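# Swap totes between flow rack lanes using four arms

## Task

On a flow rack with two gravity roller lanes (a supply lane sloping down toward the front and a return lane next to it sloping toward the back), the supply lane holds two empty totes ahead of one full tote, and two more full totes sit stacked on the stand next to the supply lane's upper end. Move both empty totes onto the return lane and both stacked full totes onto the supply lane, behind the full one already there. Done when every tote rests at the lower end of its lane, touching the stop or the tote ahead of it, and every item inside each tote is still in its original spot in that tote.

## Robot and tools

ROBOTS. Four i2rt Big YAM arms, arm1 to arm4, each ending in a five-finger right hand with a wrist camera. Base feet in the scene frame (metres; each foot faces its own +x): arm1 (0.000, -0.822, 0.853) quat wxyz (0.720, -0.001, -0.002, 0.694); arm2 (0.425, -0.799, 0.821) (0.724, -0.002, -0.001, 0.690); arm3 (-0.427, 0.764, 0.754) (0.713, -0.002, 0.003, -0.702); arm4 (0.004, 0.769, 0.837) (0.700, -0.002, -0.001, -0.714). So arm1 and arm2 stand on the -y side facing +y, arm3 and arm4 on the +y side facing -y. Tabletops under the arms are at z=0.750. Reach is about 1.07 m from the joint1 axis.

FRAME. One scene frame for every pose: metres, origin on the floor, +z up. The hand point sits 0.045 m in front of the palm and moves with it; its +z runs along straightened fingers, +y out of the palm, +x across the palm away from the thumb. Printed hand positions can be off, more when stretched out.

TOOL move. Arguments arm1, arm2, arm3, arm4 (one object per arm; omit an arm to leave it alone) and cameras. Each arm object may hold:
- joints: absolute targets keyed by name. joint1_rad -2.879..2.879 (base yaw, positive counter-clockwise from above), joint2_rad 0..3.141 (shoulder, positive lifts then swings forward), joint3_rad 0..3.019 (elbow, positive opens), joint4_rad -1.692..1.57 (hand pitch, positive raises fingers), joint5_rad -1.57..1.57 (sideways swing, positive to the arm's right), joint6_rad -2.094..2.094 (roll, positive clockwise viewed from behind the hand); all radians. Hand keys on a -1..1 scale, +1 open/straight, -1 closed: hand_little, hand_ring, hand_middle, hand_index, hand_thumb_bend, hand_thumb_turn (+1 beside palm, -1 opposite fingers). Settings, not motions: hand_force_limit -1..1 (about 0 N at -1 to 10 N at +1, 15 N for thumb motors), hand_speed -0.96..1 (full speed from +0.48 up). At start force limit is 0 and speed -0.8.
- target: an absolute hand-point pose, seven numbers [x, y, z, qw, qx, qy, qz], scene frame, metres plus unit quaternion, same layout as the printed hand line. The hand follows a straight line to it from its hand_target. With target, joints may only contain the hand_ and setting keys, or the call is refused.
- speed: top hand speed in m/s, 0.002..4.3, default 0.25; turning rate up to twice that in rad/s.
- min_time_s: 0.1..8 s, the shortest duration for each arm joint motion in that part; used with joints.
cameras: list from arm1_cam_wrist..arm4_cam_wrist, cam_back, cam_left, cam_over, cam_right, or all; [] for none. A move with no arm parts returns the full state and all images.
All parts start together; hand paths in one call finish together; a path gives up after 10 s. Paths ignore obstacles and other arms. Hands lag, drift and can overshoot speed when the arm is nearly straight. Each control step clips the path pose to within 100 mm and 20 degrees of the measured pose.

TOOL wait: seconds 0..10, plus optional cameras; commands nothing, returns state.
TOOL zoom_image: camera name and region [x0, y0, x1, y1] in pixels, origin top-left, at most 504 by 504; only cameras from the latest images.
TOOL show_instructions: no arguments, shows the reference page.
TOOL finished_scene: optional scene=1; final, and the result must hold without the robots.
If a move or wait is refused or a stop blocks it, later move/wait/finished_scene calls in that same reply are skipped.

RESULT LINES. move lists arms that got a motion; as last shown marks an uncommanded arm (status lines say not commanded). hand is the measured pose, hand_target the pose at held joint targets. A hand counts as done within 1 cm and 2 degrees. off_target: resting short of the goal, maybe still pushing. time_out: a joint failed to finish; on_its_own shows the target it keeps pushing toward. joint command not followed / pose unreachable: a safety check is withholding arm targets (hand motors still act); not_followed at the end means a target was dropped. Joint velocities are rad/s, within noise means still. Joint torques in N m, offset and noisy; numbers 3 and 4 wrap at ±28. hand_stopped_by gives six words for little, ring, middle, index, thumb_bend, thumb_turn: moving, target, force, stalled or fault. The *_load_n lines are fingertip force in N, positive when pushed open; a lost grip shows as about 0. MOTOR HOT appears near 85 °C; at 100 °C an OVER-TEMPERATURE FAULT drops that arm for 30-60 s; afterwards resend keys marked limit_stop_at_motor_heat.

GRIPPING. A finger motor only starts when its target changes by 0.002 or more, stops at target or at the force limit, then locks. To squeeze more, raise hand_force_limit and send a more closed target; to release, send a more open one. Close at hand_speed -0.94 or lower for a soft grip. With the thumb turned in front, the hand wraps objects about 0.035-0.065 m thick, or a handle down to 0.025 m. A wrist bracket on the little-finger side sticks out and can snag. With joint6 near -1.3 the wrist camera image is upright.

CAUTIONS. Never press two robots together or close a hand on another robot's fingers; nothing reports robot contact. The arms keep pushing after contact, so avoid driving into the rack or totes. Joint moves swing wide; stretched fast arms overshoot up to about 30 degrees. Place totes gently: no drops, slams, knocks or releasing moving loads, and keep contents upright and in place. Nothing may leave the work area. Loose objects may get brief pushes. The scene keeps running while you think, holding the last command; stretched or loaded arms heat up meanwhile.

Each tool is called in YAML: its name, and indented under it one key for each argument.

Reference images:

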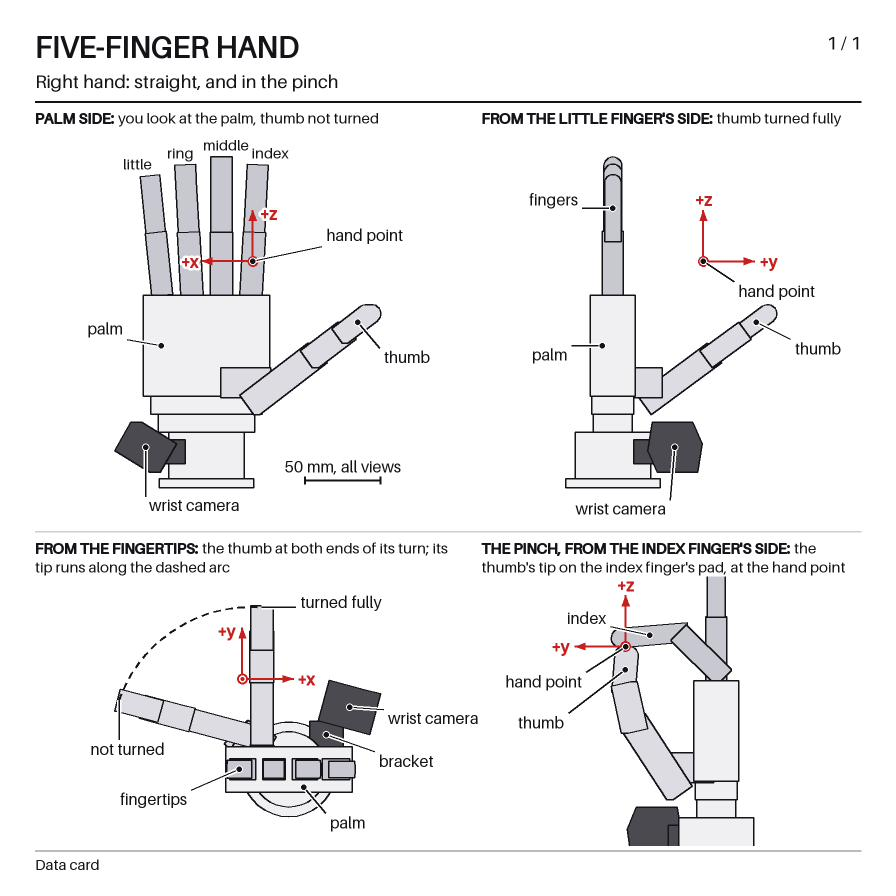

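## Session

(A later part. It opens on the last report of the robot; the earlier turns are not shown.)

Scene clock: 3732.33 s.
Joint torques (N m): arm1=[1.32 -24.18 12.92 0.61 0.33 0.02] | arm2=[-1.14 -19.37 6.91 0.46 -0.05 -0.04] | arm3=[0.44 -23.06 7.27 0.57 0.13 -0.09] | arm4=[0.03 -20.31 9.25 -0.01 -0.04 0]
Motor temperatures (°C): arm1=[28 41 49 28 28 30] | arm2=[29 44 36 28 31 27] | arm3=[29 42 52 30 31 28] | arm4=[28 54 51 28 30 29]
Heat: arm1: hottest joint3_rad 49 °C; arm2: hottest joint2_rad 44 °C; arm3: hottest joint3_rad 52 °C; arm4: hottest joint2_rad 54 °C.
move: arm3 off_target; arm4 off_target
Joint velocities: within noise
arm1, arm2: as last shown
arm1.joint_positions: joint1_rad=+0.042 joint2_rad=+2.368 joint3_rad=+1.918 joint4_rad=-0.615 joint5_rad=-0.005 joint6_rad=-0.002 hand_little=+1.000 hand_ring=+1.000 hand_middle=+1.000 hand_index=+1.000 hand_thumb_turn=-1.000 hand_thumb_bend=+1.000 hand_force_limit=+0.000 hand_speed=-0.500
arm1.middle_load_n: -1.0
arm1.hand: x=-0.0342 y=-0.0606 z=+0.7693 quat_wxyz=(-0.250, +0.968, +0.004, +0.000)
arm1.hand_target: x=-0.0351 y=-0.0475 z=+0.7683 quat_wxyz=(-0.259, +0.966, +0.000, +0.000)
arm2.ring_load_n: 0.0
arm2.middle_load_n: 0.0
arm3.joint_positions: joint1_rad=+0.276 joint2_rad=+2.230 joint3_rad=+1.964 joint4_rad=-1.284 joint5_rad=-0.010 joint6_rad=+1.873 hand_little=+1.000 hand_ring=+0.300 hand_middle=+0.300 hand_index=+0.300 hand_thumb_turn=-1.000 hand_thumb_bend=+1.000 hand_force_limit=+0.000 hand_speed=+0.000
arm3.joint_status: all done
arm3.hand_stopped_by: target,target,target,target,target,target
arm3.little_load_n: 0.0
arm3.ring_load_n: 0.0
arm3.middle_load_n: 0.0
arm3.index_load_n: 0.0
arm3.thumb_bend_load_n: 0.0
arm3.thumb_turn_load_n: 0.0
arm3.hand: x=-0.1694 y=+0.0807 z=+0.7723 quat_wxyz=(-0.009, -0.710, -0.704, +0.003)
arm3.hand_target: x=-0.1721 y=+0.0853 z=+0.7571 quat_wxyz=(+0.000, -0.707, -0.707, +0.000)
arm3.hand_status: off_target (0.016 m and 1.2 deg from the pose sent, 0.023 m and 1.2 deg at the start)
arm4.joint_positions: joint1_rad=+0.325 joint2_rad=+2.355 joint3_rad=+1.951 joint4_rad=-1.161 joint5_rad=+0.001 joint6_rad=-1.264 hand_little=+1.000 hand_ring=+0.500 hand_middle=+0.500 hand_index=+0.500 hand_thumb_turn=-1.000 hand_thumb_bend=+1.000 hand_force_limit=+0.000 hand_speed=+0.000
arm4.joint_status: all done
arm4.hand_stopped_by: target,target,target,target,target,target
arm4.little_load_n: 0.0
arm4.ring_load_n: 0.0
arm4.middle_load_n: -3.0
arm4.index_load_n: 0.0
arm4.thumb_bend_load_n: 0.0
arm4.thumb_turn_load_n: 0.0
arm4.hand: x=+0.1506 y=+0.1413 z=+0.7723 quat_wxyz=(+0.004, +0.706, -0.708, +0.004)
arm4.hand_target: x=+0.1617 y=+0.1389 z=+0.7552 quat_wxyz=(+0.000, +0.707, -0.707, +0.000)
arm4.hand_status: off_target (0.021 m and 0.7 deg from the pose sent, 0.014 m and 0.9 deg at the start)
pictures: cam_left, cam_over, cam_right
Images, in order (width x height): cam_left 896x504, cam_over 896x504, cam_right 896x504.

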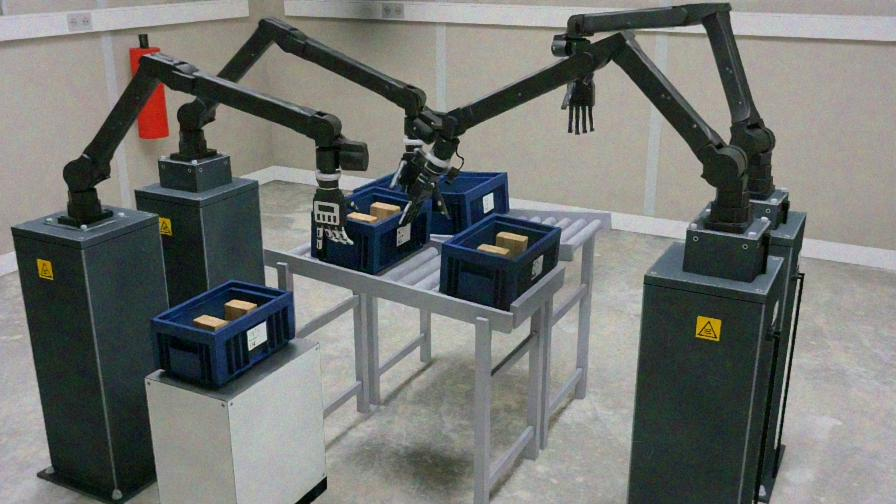

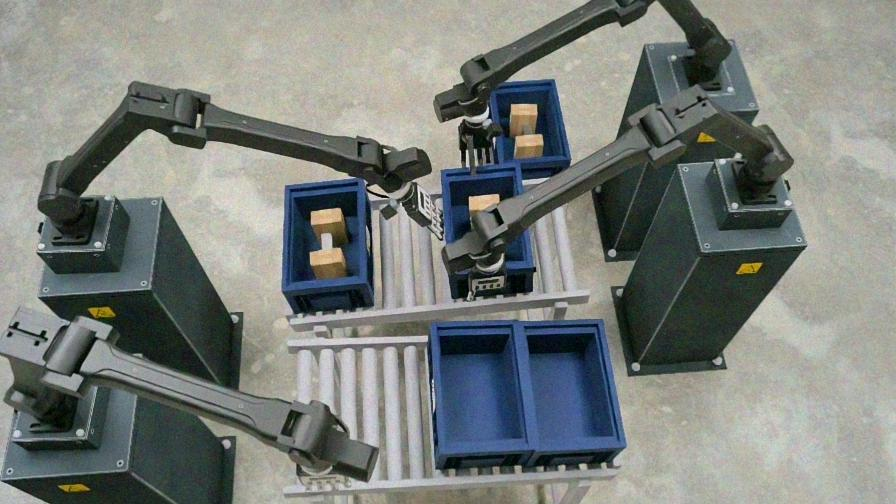

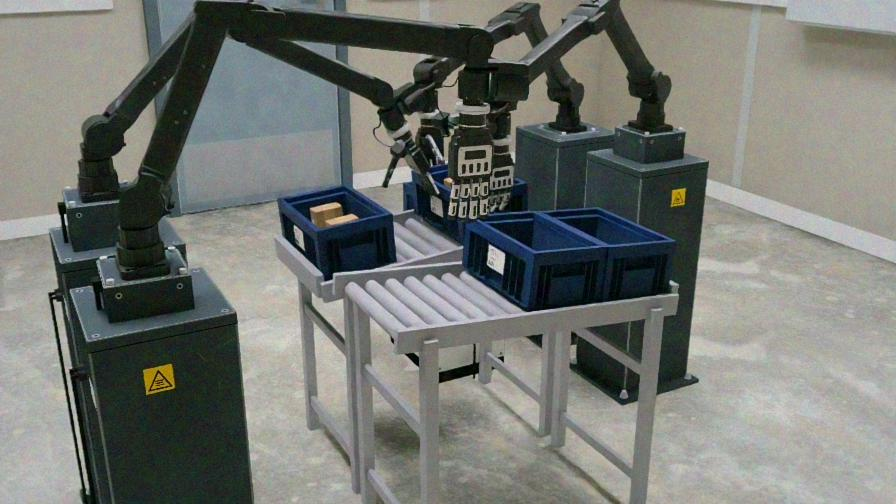

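move:
  arm3: {"target": [-0.185,0.085,0.90,0.0,0.7071,0.7071,0.0], "speed": 0.2}
  arm4: {"target": [0.165,0.142,0.90,0.0,0.7071,-0.7071,0.0], "speed": 0.2}
  cameras: ["cam_left","cam_right","cam_over"]

zoom_image:
  camera: "cam_over"
  region: [270, 80, 620, 350]

Scene clock: 3741.80 s.
Joint torques (N m): arm1=[1.44 -24.23 12.9 0.59 0.33 0.02] | arm2=[-1.08 -19.25 6.9 0.43 -0.07 -0.04] | arm3=[-0.44 -21.77 12.41 0.12 0.11 -0.06] | arm4=[-0.56 -21.3 9.42 -0.44 0.16 0]
Motor temperatures (°C): arm1=[28 43 49 28 28 30] | arm2=[29 44 36 28 31 27] | arm3=[29 42 51 30 31 28] | arm4=[28 54 52 28 30 29]
Heat: arm1: hottest joint3_rad 49 °C; arm2: hottest joint2_rad 44 °C; arm3: hottest joint3_rad 51 °C; arm4: hottest joint2_rad 54 °C.
move: arm3 off_target; arm4 done
Joint velocities: within noise
arm1, arm2: as last shown
arm1.little_load_n: -0.5
arm2.index_load_n: -0.5
arm3.joint_positions: joint1_rad=+0.261 joint2_rad=+2.144 joint3_rad=+2.147 joint4_rad=-1.584 joint5_rad=-0.010 joint6_rad=+1.853 hand_little=+1.000 hand_ring=+0.300 hand_middle=+0.300 hand_index=+0.300 hand_thumb_turn=-1.000 hand_thumb_bend=+1.000 hand_force_limit=+0.000 hand_speed=+0.000
arm3.joint_status: not commanded
arm3.hand_stopped_by: target,target,target,target,target,target
arm3.little_load_n: 0.0
arm3.ring_load_n: 0.0
arm3.middle_load_n: 0.5
arm3.index_load_n: 0.5
arm3.thumb_bend_load_n: 0.0
arm3.thumb_turn_load_n: 0.0
arm3.hand: x=-0.1832 y=+0.0950 z=+0.8961 quat_wxyz=(+0.005, -0.709, -0.705, -0.004)
arm3.hand_target: x=-0.1851 y=+0.0854 z=+0.8998 quat_wxyz=(+0.000, -0.707, -0.707, +0.000)
arm3.hand_status: off_target (0.011 m and 0.8 deg from the pose sent, 0.129 m and 1.2 deg at the start)
arm4.joint_positions: joint1_rad=+0.340 joint2_rad=+2.236 joint3_rad=+2.103 joint4_rad=-1.433 joint5_rad=-0.005 joint6_rad=-1.255 hand_little=+1.000 hand_ring=+0.500 hand_middle=+0.500 hand_index=+0.500 hand_thumb_turn=-1.000 hand_thumb_bend=+1.000 hand_force_limit=+0.000 hand_speed=+0.000
arm4.joint_status: not commanded
arm4.hand_stopped_by: target,target,target,target,target,target
arm4.little_load_n: 0.0
arm4.ring_load_n: 0.0
arm4.middle_load_n: 0.0
arm4.index_load_n: 0.0
arm4.thumb_bend_load_n: 0.0
arm4.thumb_turn_load_n: 0.0
arm4.hand: x=+0.1609 y=+0.1464 z=+0.9072 quat_wxyz=(+0.001, +0.708, -0.706, +0.005)
arm4.hand_target: x=+0.1650 y=+0.1424 z=+0.8999 quat_wxyz=(+0.000, +0.707, -0.707, +0.000)
arm4.hand_status: done (0.009 m and 0.6 deg from the pose sent, 0.128 m and 0.7 deg at the start)
pictures: cam_left, cam_over, cam_right
Images, in order (width x height): cam_left 896x504, cam_over 896x504, cam_right 896x504.

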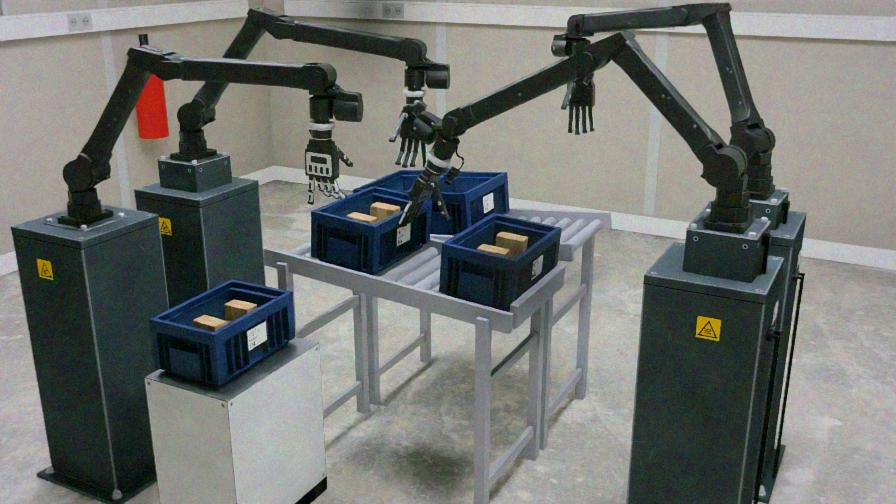

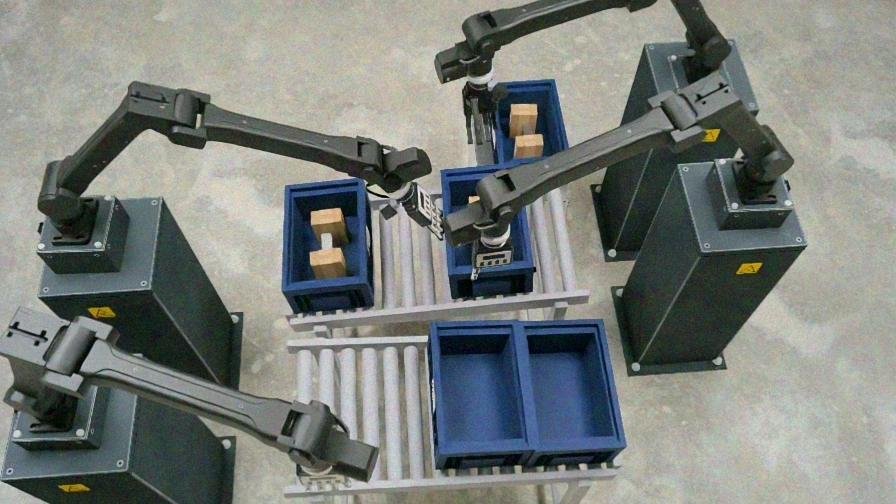

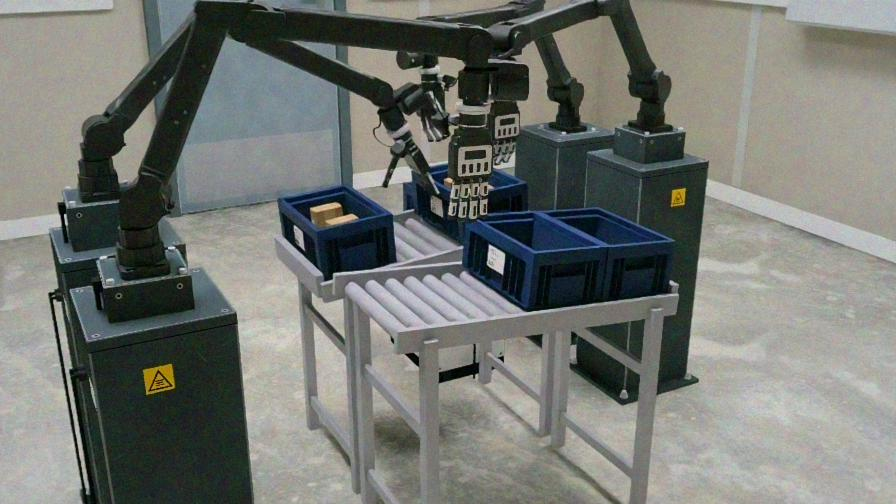

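Scaled by 1.440.

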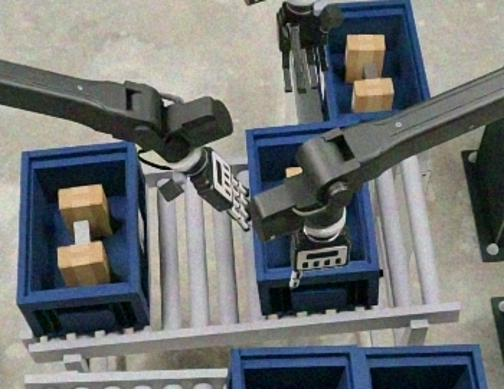

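move:
  arm1: {"joints": {"hand_thumb_turn": 1, "hand_speed": -0.2}}

move:
  arm1: {"target": [-0.035,-0.110,0.764,-0.259,0.966,0,0], "speed": 0.035}
  cameras: ["cam_left","cam_right","cam_over"]

zoom_image:
  camera: "cam_over"
  region: [270, 80, 620, 350]

zoom_image:
  camera: "cam_left"
  region: [280, 120, 600, 340]

Scene clock: 3783.77 s.
Joint torques (N m): arm1=[1.38 -24.06 12.92 0.59 0.32 0.02] | arm2=[-1.08 -19.55 6.89 0.42 -0.05 -0.04] | arm3=[-0.44 -22.18 12.59 -0.08 0.12 -0.03] | arm4=[-0.32 -21.19 9.51 -0.38 0.18 0.04]
Motor temperatures (°C): arm1=[28 47 49 28 28 30] | arm2=[29 44 36 28 31 27] | arm3=[29 40 57 30 31 28] | arm4=[28 51 52 28 30 29]
Heat: arm1: hottest joint3_rad 49 °C; arm2: hottest joint2_rad 44 °C; arm3: hottest joint3_rad 57 °C; arm4: hottest joint3_rad 52 °C.
move: arm1 done
Joint velocities: within noise
arm1.joint_positions: joint1_rad=+0.042 joint2_rad=+2.368 joint3_rad=+1.918 joint4_rad=-0.615 joint5_rad=-0.005 joint6_rad=-0.002 hand_little=+1.000 hand_ring=+1.000 hand_middle=+1.000 hand_index=+1.000 hand_thumb_turn=+1.000 hand_thumb_bend=+1.000 hand_force_limit=+0.000 hand_speed=-0.200
arm1.joint_status: all done
arm1.hand_stopped_by: target,target,target,target,target,target
arm1.little_load_n: 0.0
arm1.ring_load_n: 0.0
arm1.middle_load_n: -1.0
arm1.index_load_n: 0.0
arm1.thumb_bend_load_n: 0.0
arm1.thumb_turn_load_n: -0.5
arm1.hand: x=-0.0342 y=-0.0606 z=+0.7693 quat_wxyz=(-0.250, +0.968, +0.004, +0.000)
arm1.hand_target: x=-0.0351 y=-0.0475 z=+0.7683 quat_wxyz=(-0.259, +0.966, +0.000, +0.000)
arm1.hand_status: not commanded
arm2, arm3, arm4: as last shown
arm2.index_load_n: 0.0
arm3.middle_load_n: 0.0
arm3.index_load_n: 0.0
pictures: none

Scene clock: 3786.10 s.
Joint torques (N m): arm1=[1.38 -26.23 8.87 1.4 0.31 0.03] | arm2=[-1.2 -19.31 6.93 0.44 -0.05 -0.05] | arm3=[-1.03 -22.48 12.7 -0.03 0.15 -0.01] | arm4=[-0.56 -21.66 9.48 -0.4 0.2 0]
Motor temperatures (°C): arm1=[28 47 49 28 28 30] | arm2=[29 44 36 28 31 27] | arm3=[29 40 58 30 31 28] | arm4=[28 51 52 28 30 29]
Heat: arm1: hottest joint3_rad 49 °C; arm2: hottest joint2_rad 44 °C; arm3: hottest joint3_rad 58 °C; arm4: hottest joint3_rad 52 °C.
move: arm1 off_target
Joint velocities: within noise
arm1.joint_positions: joint1_rad=+0.042 joint2_rad=+2.268 joint3_rad=+1.653 joint4_rad=-0.488 joint5_rad=-0.005 joint6_rad=-0.002 hand_little=+1.000 hand_ring=+1.000 hand_middle=+1.000 hand_index=+1.000 hand_thumb_turn=+1.000 hand_thumb_bend=+1.000 hand_force_limit=+0.000 hand_speed=-0.200
arm1.joint_status: not commanded
arm1.hand_stopped_by: target,target,target,target,target,target
arm1.little_load_n: 0.5
arm1.ring_load_n: 0.0
arm1.middle_load_n: -2.0
arm1.index_load_n: 0.0
arm1.thumb_bend_load_n: 0.0
arm1.thumb_turn_load_n: -0.5
arm1.hand: x=-0.0337 y=-0.1254 z=+0.7436 quat_wxyz=(-0.232, +0.973, +0.004, +0.000)
arm1.hand_target: x=-0.0351 y=-0.1104 z=+0.7645 quat_wxyz=(-0.259, +0.966, +0.000, +0.000)
arm1.hand_status: off_target (0.026 m and 3.2 deg from the pose sent, 0.050 m and 1.2 deg at the start)
arm2, arm3, arm4: as last shown
arm3.ring_load_n: 0.5
arm4.little_load_n: -0.5
pictures: cam_left, cam_over, cam_right
Images, in order (width x height): cam_left 896x504, cam_over 896x504, cam_right 896x504.

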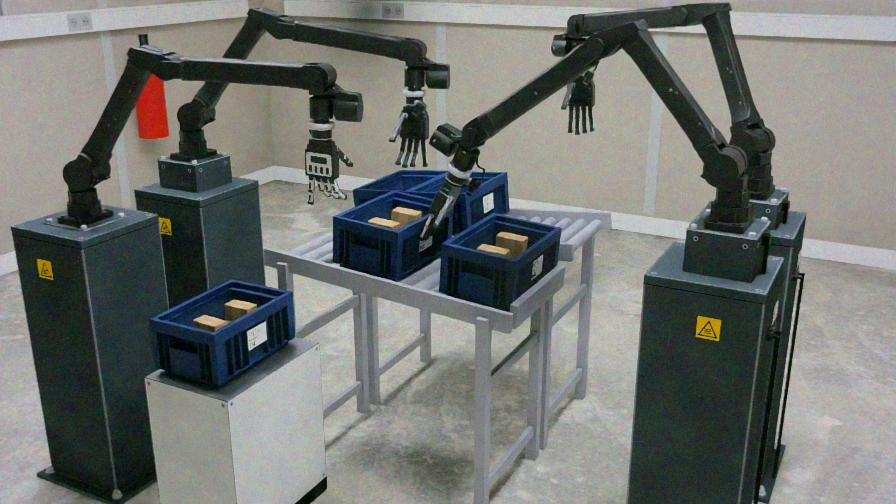

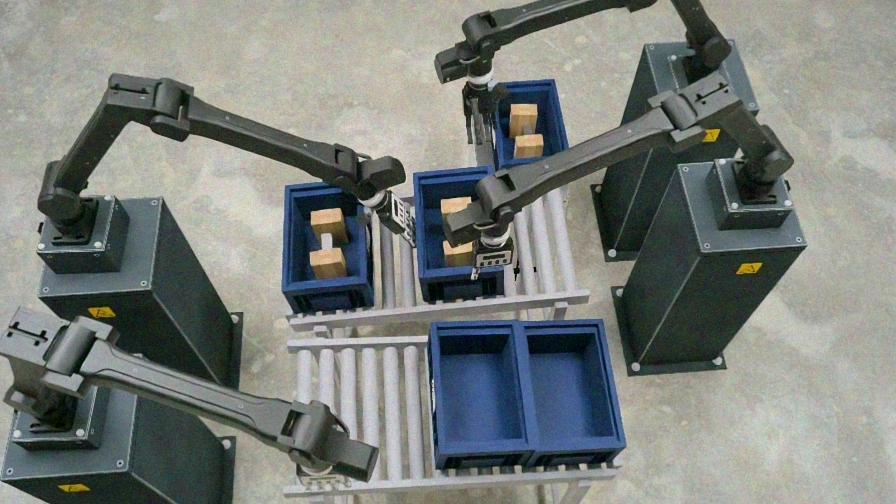

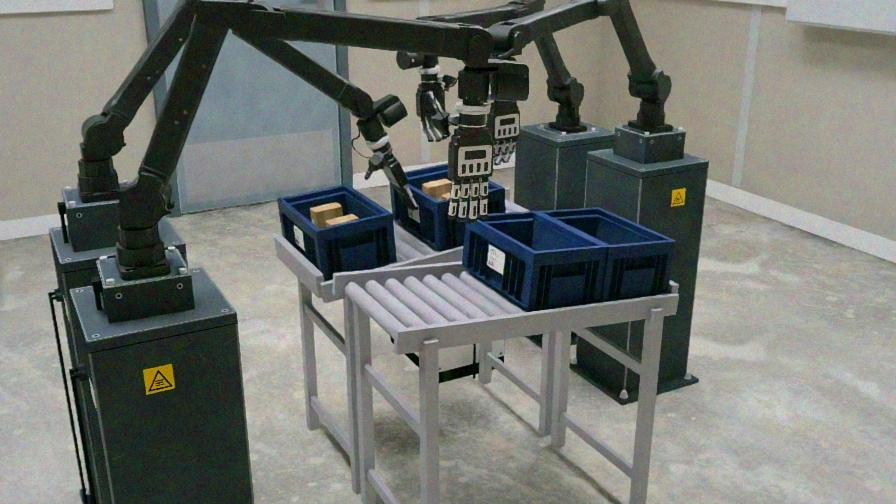

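Scaled by 1.440.

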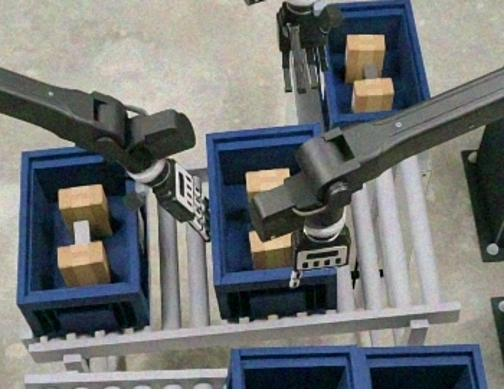

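Scaled by 1.575.

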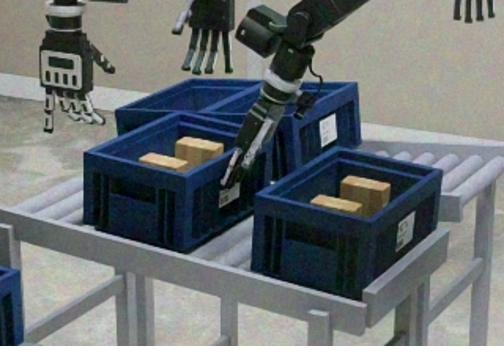

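move:
  arm1: {"target": [-0.035,-0.190,0.782,-0.259,0.966,0,0], "speed": 0.04}
  cameras: ["cam_left","cam_right","cam_over"]

zoom_image:
  camera: "cam_over"
  region: [270, 80, 620, 350]

zoom_image:
  camera: "cam_left"
  region: [280, 120, 600, 340]

Scene clock: 3797.93 s.
Joint torques (N m): arm1=[1.44 -22.71 8.35 1.29 0.32 0.04] | arm2=[-1.03 -19.43 6.89 0.47 -0.07 -0.03] | arm3=[-0.15 -21.77 12.27 0.05 0.12 -0.01] | arm4=[-0.67 -21.42 9.42 -0.32 0.16 -0.02]
Motor temperatures (°C): arm1=[28 46 47 28 28 30] | arm2=[29 44 36 28 31 27] | arm3=[29 40 58 30 31 28] | arm4=[28 51 52 28 30 29]
Heat: arm1: hottest joint3_rad 47 °C; arm2: hottest joint2_rad 44 °C; arm3: hottest joint3_rad 58 °C; arm4: hottest joint3_rad 52 °C.
move: arm1 off_target
Joint velocities: within noise
arm1.joint_positions: joint1_rad=+0.042 joint2_rad=+2.067 joint3_rad=+1.348 joint4_rad=-0.376 joint5_rad=-0.005 joint6_rad=-0.002 hand_little=+1.000 hand_ring=+1.000 hand_middle=+1.000 hand_index=+1.000 hand_thumb_turn=+1.000 hand_thumb_bend=+1.000 hand_force_limit=+0.000 hand_speed=-0.200
arm1.joint_status: not commanded
arm1.hand_stopped_by: target,target,target,target,target,target
arm1.little_load_n: 0.0
arm1.ring_load_n: 0.0
arm1.middle_load_n: -2.0
arm1.index_load_n: 0.0
arm1.thumb_bend_load_n: 0.0
arm1.thumb_turn_load_n: 0.0
arm1.hand: x=-0.0334 y=-0.2032 z=+0.7664 quat_wxyz=(-0.236, +0.972, +0.004, +0.000)
arm1.hand_target: x=-0.0351 y=-0.1903 z=+0.7822 quat_wxyz=(-0.259, +0.966, +0.000, +0.000)
arm1.hand_status: off_target (0.021 m and 2.8 deg from the pose sent, 0.075 m and 3.2 deg at the start)
arm2, arm3, arm4: as last shown
arm4.little_load_n: 0.0
pictures: cam_left, cam_over, cam_right
Images, in order (width x height): cam_left 896x504, cam_over 896x504, cam_right 896x504.

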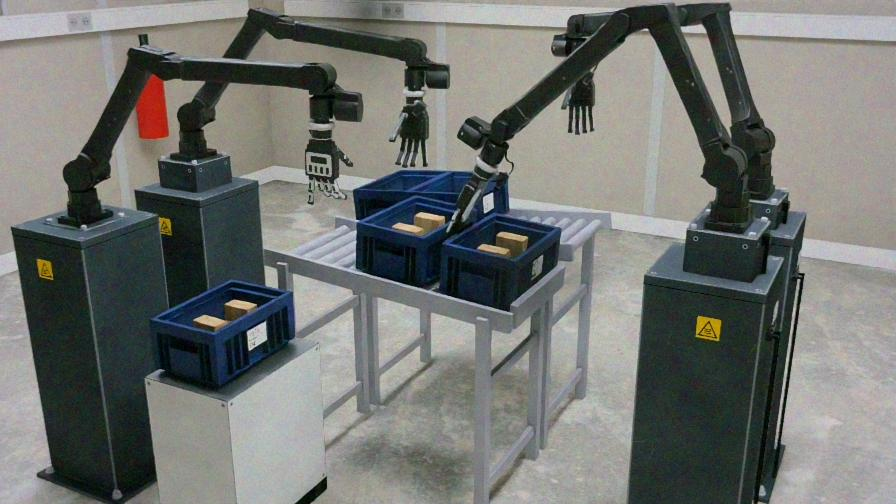

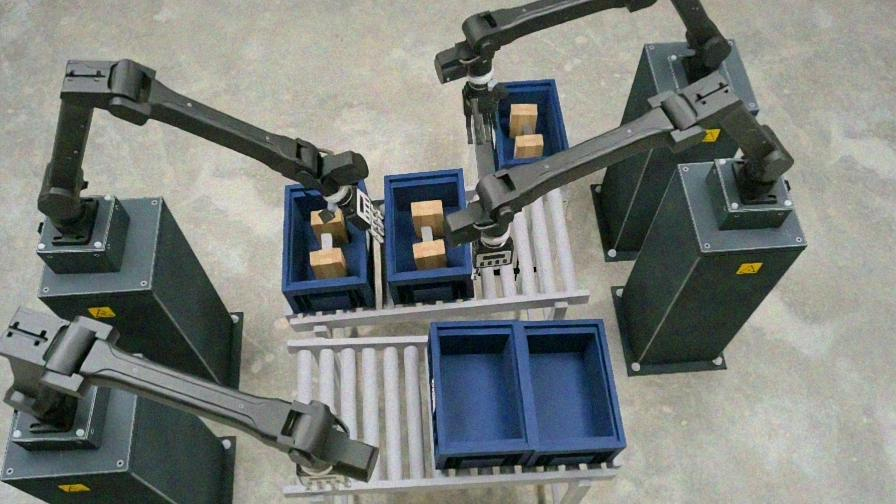

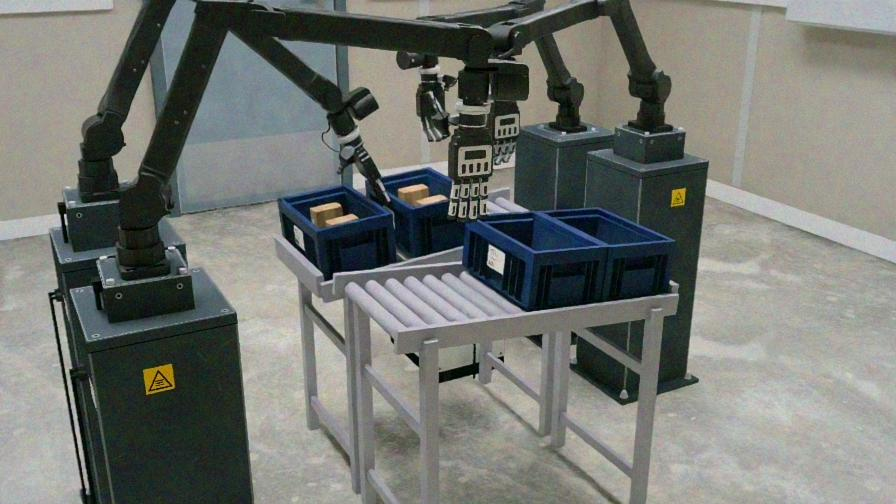

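Scaled by 1.440.

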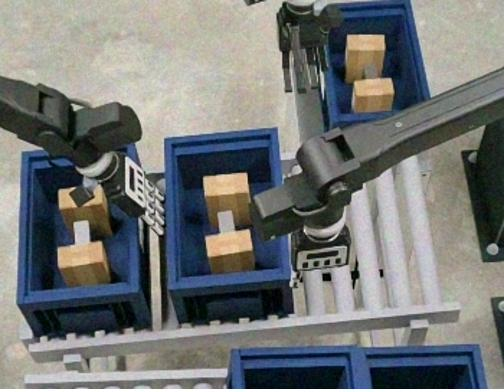

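Scaled by 1.575.

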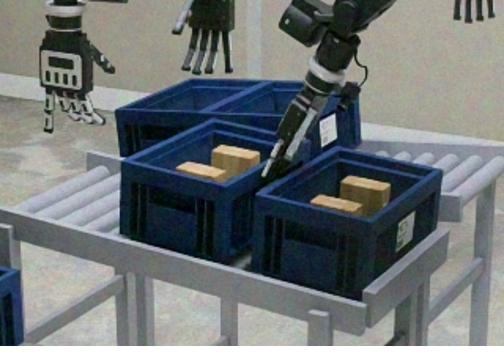

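move:
  arm1: {"target": [-0.035,-0.237,0.865,-0.241,0.9705,0,0], "speed": 0.05}
  cameras: ["cam_left","cam_right","cam_over"]

zoom_image:
  camera: "cam_over"
  region: [270, 80, 620, 350]

zoom_image:
  camera: "cam_left"
  region: [280, 120, 600, 340]

Scene clock: 3815.23 s.
Joint torques (N m): arm1=[1.55 -19.78 8.53 0.1 0.31 0.03] | arm2=[-1.03 -19.31 6.93 0.4 -0.06 -0.04] | arm3=[-1.08 -22.36 12.44 -0.24 0.17 -0.05] | arm4=[-0.38 -21.3 9.52 -0.31 0.21 -0.01]
Motor temperatures (°C): arm1=[28 44 45 28 28 30] | arm2=[29 44 36 28 31 27] | arm3=[29 40 59 30 31 28] | arm4=[28 51 52 28 30 29]
Heat: arm1: hottest joint3_rad 45 °C; arm2: hottest joint2_rad 44 °C; arm3: hottest joint3_rad 59 °C; arm4: hottest joint3_rad 52 °C.
move: arm1 done
Joint velocities: within noise
arm1.joint_positions: joint1_rad=+0.042 joint2_rad=+1.849 joint3_rad=+1.288 joint4_rad=-0.525 joint5_rad=-0.005 joint6_rad=-0.002 hand_little=+1.000 hand_ring=+1.000 hand_middle=+1.000 hand_index=+1.000 hand_thumb_turn=+1.000 hand_thumb_bend=+1.000 hand_force_limit=+0.000 hand_speed=-0.200
arm1.joint_status: not commanded
arm1.hand_stopped_by: target,target,target,target,target,target
arm1.little_load_n: 0.0
arm1.ring_load_n: 0.0
arm1.middle_load_n: -0.5
arm1.index_load_n: -0.5
arm1.thumb_bend_load_n: 0.0
arm1.thumb_turn_load_n: 0.0
arm1.hand: x=-0.0337 y=-0.2355 z=+0.8603 quat_wxyz=(-0.241, +0.971, +0.004, +0.000)
arm1.hand_target: x=-0.0350 y=-0.2370 z=+0.8650 quat_wxyz=(-0.241, +0.971, +0.000, +0.000)
arm1.hand_status: done (0.005 m and 0.5 deg from the pose sent, 0.104 m and 0.8 deg at the start)
arm2, arm3, arm4: as last shown
arm2.middle_load_n: -0.5
arm3.ring_load_n: 0.0
pictures: cam_left, cam_over, cam_right
Images, in order (width x height): cam_left 896x504, cam_over 896x504, cam_right 896x504.

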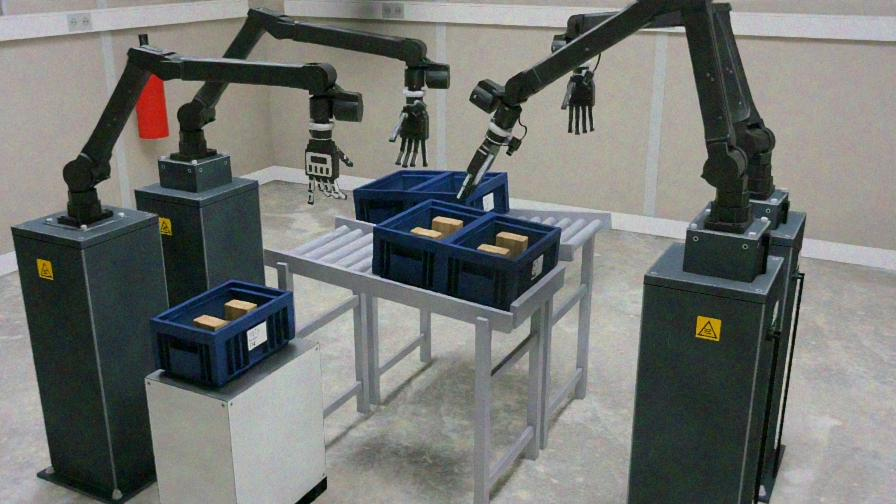

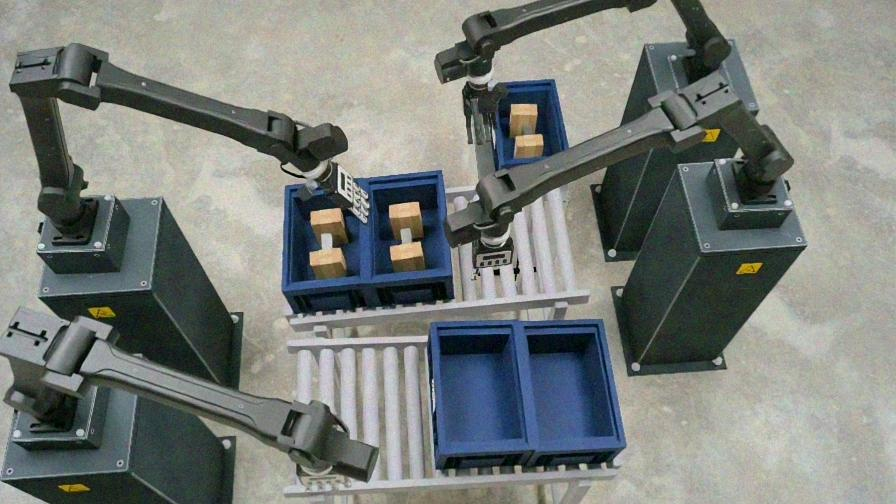

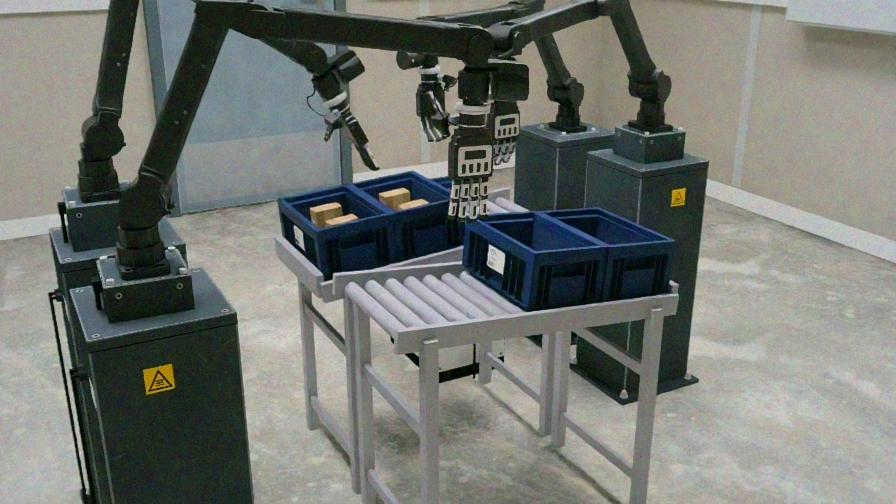

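Scaled by 1.440.

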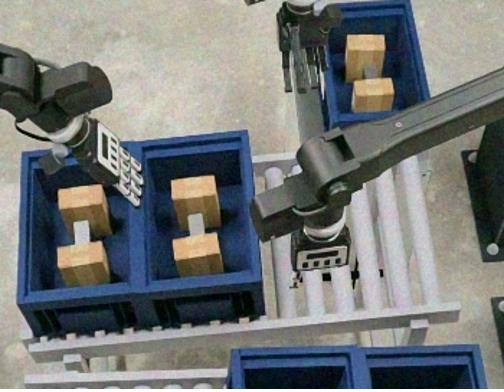

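Scaled by 1.575.

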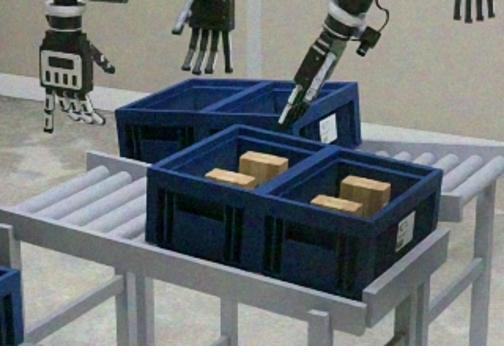

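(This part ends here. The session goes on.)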